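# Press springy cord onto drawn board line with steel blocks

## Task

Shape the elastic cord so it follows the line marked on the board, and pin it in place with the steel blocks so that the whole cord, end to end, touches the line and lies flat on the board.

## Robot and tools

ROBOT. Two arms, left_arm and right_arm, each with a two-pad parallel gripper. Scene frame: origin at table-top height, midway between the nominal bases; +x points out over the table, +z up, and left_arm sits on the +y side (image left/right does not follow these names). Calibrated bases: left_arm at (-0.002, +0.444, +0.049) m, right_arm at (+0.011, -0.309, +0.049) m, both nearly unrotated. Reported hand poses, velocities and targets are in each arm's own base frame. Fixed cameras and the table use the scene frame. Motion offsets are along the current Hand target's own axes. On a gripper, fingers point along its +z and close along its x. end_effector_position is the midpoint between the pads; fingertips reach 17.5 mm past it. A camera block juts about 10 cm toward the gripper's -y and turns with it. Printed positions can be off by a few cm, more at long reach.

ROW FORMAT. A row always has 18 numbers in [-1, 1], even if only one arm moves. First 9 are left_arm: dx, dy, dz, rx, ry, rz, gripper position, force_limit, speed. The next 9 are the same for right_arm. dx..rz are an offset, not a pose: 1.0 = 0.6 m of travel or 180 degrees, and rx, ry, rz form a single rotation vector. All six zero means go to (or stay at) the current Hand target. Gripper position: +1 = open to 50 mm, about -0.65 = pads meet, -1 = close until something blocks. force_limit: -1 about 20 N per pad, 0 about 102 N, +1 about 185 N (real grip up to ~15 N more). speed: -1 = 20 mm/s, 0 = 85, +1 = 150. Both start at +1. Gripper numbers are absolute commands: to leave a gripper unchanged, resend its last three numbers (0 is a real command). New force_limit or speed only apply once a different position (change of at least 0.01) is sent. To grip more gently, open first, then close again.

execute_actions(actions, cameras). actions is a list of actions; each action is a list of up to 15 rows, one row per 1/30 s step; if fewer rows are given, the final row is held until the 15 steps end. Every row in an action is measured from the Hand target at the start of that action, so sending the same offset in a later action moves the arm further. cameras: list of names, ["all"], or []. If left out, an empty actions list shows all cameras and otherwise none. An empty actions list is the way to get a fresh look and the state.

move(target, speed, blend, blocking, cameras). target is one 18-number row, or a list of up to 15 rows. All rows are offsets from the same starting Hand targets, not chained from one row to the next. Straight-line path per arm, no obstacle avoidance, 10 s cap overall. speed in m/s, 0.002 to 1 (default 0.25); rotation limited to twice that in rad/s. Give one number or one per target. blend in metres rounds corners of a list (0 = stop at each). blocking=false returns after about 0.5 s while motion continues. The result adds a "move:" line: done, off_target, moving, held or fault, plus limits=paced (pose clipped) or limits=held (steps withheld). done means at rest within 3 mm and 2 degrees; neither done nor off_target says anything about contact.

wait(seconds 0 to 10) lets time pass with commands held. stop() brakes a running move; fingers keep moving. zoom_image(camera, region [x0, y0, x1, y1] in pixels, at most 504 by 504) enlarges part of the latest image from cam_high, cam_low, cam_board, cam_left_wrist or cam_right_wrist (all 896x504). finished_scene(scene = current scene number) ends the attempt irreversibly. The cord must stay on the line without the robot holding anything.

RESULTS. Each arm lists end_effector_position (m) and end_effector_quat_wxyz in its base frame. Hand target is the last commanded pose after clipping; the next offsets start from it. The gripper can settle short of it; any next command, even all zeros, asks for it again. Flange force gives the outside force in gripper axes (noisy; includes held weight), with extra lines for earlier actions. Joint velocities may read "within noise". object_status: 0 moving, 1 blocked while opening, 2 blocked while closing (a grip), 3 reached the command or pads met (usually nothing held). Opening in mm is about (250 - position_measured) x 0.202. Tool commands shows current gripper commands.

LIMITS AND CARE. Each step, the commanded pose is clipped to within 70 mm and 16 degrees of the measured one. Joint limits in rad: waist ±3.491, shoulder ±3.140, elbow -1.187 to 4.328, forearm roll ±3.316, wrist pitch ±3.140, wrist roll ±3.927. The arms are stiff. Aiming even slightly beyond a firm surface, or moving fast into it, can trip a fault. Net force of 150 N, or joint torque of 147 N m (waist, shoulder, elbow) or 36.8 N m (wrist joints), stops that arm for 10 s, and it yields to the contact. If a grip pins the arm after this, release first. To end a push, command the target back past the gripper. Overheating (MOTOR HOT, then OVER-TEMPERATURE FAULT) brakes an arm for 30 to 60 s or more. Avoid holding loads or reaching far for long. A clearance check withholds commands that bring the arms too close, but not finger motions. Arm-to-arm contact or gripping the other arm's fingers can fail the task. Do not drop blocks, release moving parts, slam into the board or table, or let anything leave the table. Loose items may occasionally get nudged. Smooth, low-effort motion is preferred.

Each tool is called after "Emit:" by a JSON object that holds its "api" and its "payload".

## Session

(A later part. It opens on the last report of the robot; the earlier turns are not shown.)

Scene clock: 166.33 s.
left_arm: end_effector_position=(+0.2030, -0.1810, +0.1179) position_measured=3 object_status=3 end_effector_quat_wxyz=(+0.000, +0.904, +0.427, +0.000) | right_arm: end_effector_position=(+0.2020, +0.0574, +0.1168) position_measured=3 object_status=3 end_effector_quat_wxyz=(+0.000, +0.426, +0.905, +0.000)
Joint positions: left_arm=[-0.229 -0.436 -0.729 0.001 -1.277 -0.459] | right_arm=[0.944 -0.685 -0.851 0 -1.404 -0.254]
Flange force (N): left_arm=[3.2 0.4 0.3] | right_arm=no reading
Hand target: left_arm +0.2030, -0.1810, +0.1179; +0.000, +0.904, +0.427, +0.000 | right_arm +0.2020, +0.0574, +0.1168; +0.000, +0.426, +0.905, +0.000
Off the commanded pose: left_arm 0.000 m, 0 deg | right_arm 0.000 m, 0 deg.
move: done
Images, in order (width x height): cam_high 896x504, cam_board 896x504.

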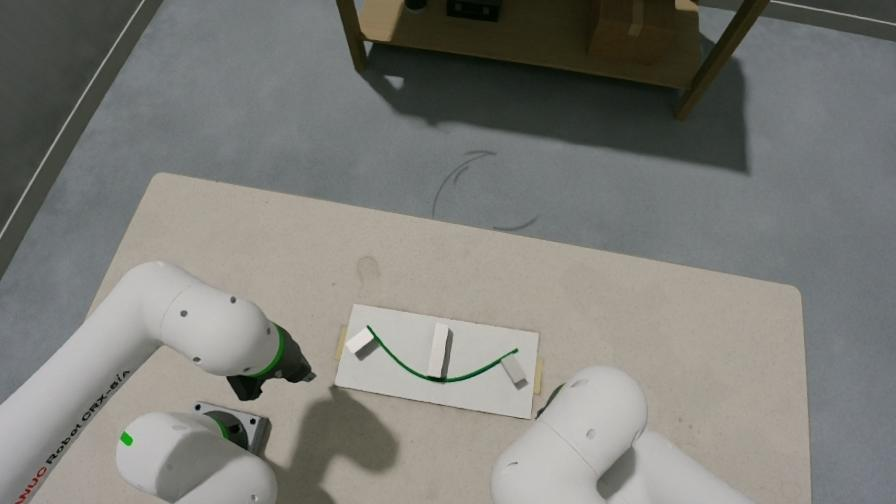

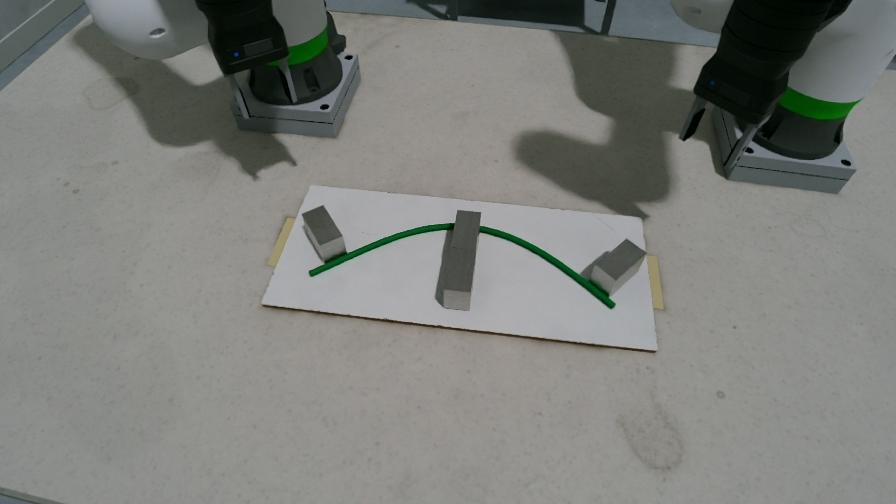

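Emit:
{"api": "move", "payload": {"target": [[0,0,0,0,0,0,1,-0.8,-1,0,0.2,0.08,0,0,0,1,-0.8,-1],[0,0,0,0,0,0,1,-0.8,-1,0,0.2,0.2012,0,0,0,1,-0.8,-1],[0,0,0,0,0,0,1,-0.8,-1,0,0.2,0.2012,0,0,0,-1,-0.9,-1],[0,0,0,0,0,0,1,-0.8,-1,0,0.1968,0.2012,0,0,0,-1,-0.9,-1],[0,0,0,0,0,0,1,-0.8,-1,0,0.1968,0.2012,0,0,0,1,-0.9,-1],[0,0,0,0,0,0,1,-0.8,-1,0,0.1968,0.08,0,0,0,1,-0.9,-1]], "speed": [0.3,0.1,0.1,0.02,0.1,0.12]}}

Emit:
{"api": "move", "payload": {"target": [0,0,0,0,0,0,1,-0.8,-1,0,-0.2,-0.08,0,0,0,1,-0.9,-1], "cameras": ["cam_board","cam_high"]}}

Emit:
{"api": "zoom_image", "payload": {"camera": "cam_high", "region": [430, 340, 530, 396]}}

Emit:
{"api": "zoom_image", "payload": {"camera": "cam_board", "region": [280, 190, 640, 330]}}

Scene clock: 184.53 s.
left_arm: end_effector_position=(+0.2030, -0.1810, +0.1179) position_measured=3 object_status=3 end_effector_quat_wxyz=(+0.000, +0.904, +0.427, +0.000) | right_arm: end_effector_position=(+0.2931, +0.1325, +0.0689) position_measured=3 object_status=3 end_effector_quat_wxyz=(+0.000, +0.426, +0.905, +0.000)
Joint positions: left_arm=[-0.229 -0.436 -0.729 0.001 -1.277 -0.459] | right_arm=[0.841 -0.209 -0.7 0 -1.08 -0.15]
Flange force (N): left_arm=[3.2 0.1 -0.4] | right_arm=[-1.4 2.2 -2.9]
Hand target: left_arm +0.2030, -0.1810, +0.1179; +0.000, +0.904, +0.427, +0.000 | right_arm +0.2931, +0.1326, +0.0689; +0.000, +0.426, +0.905, +0.000
Off the commanded pose: left_arm 0.000 m, 0 deg | right_arm 0.000 m, 0 deg.
move: done

Scene clock: 185.63 s.
left_arm: end_effector_position=(+0.2030, -0.1810, +0.1179) position_measured=3 object_status=3 end_effector_quat_wxyz=(+0.000, +0.904, +0.427, +0.000) | right_arm: end_effector_position=(+0.2005, +0.0562, +0.1168) position_measured=3 object_status=3 end_effector_quat_wxyz=(+0.000, +0.426, +0.905, +0.000)
Joint positions: left_arm=[-0.229 -0.436 -0.729 0.001 -1.277 -0.459] | right_arm=[0.947 -0.693 -0.854 0 -1.409 -0.257]
Flange force (N): left_arm=[3.6 -0.6 -0.4] | right_arm=no reading
Hand target: left_arm +0.2030, -0.1810, +0.1179; +0.000, +0.904, +0.427, +0.000 | right_arm +0.2005, +0.0562, +0.1168; +0.000, +0.426, +0.905, +0.000
Off the commanded pose: left_arm 0.000 m, 0 deg | right_arm 0.000 m, 0 deg.
move: done
Images, in order (width x height): cam_high 896x504, cam_board 896x504.

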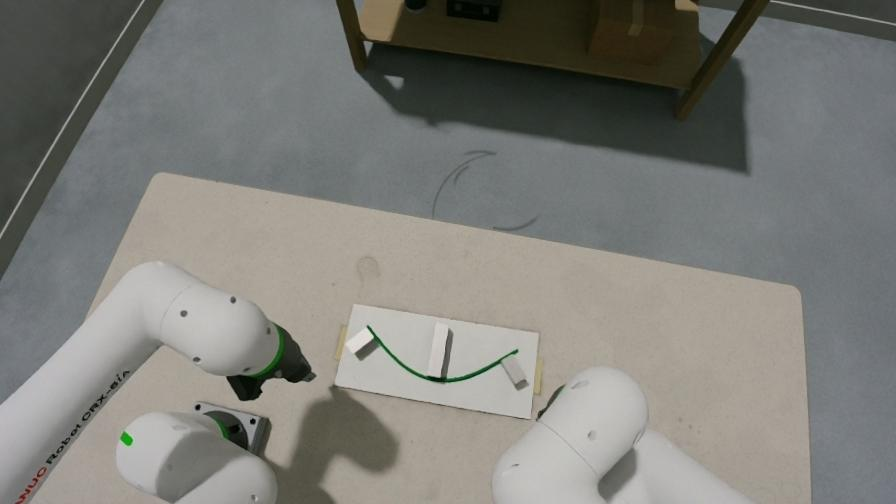

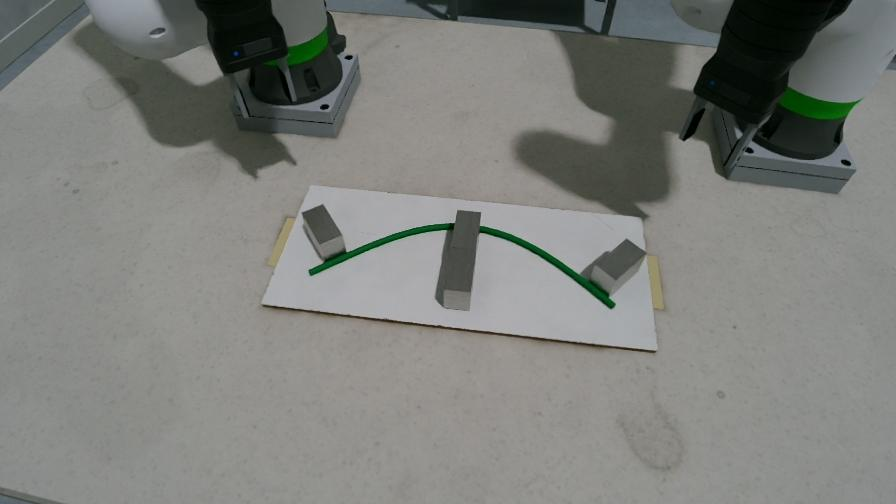

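Scaled by 5.040 from the camera's 896x504 image, which has a finer 1280x720 frame.

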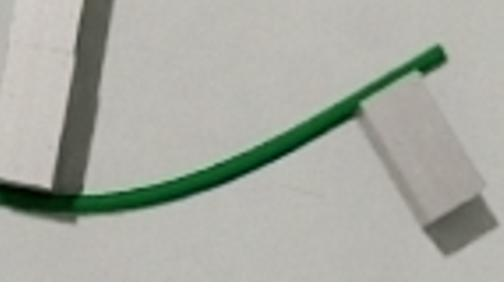

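Scaled by 1.400 from the camera's 896x504 image, which has a finer 1280x720 frame.

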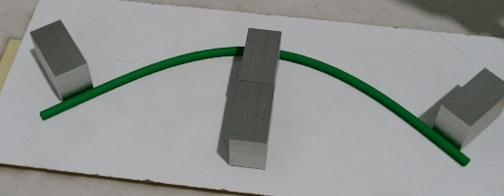

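Good.

Emit:
{"api": "finished_scene", "payload": {"scene": 2}}

The scene is finished: the task was done.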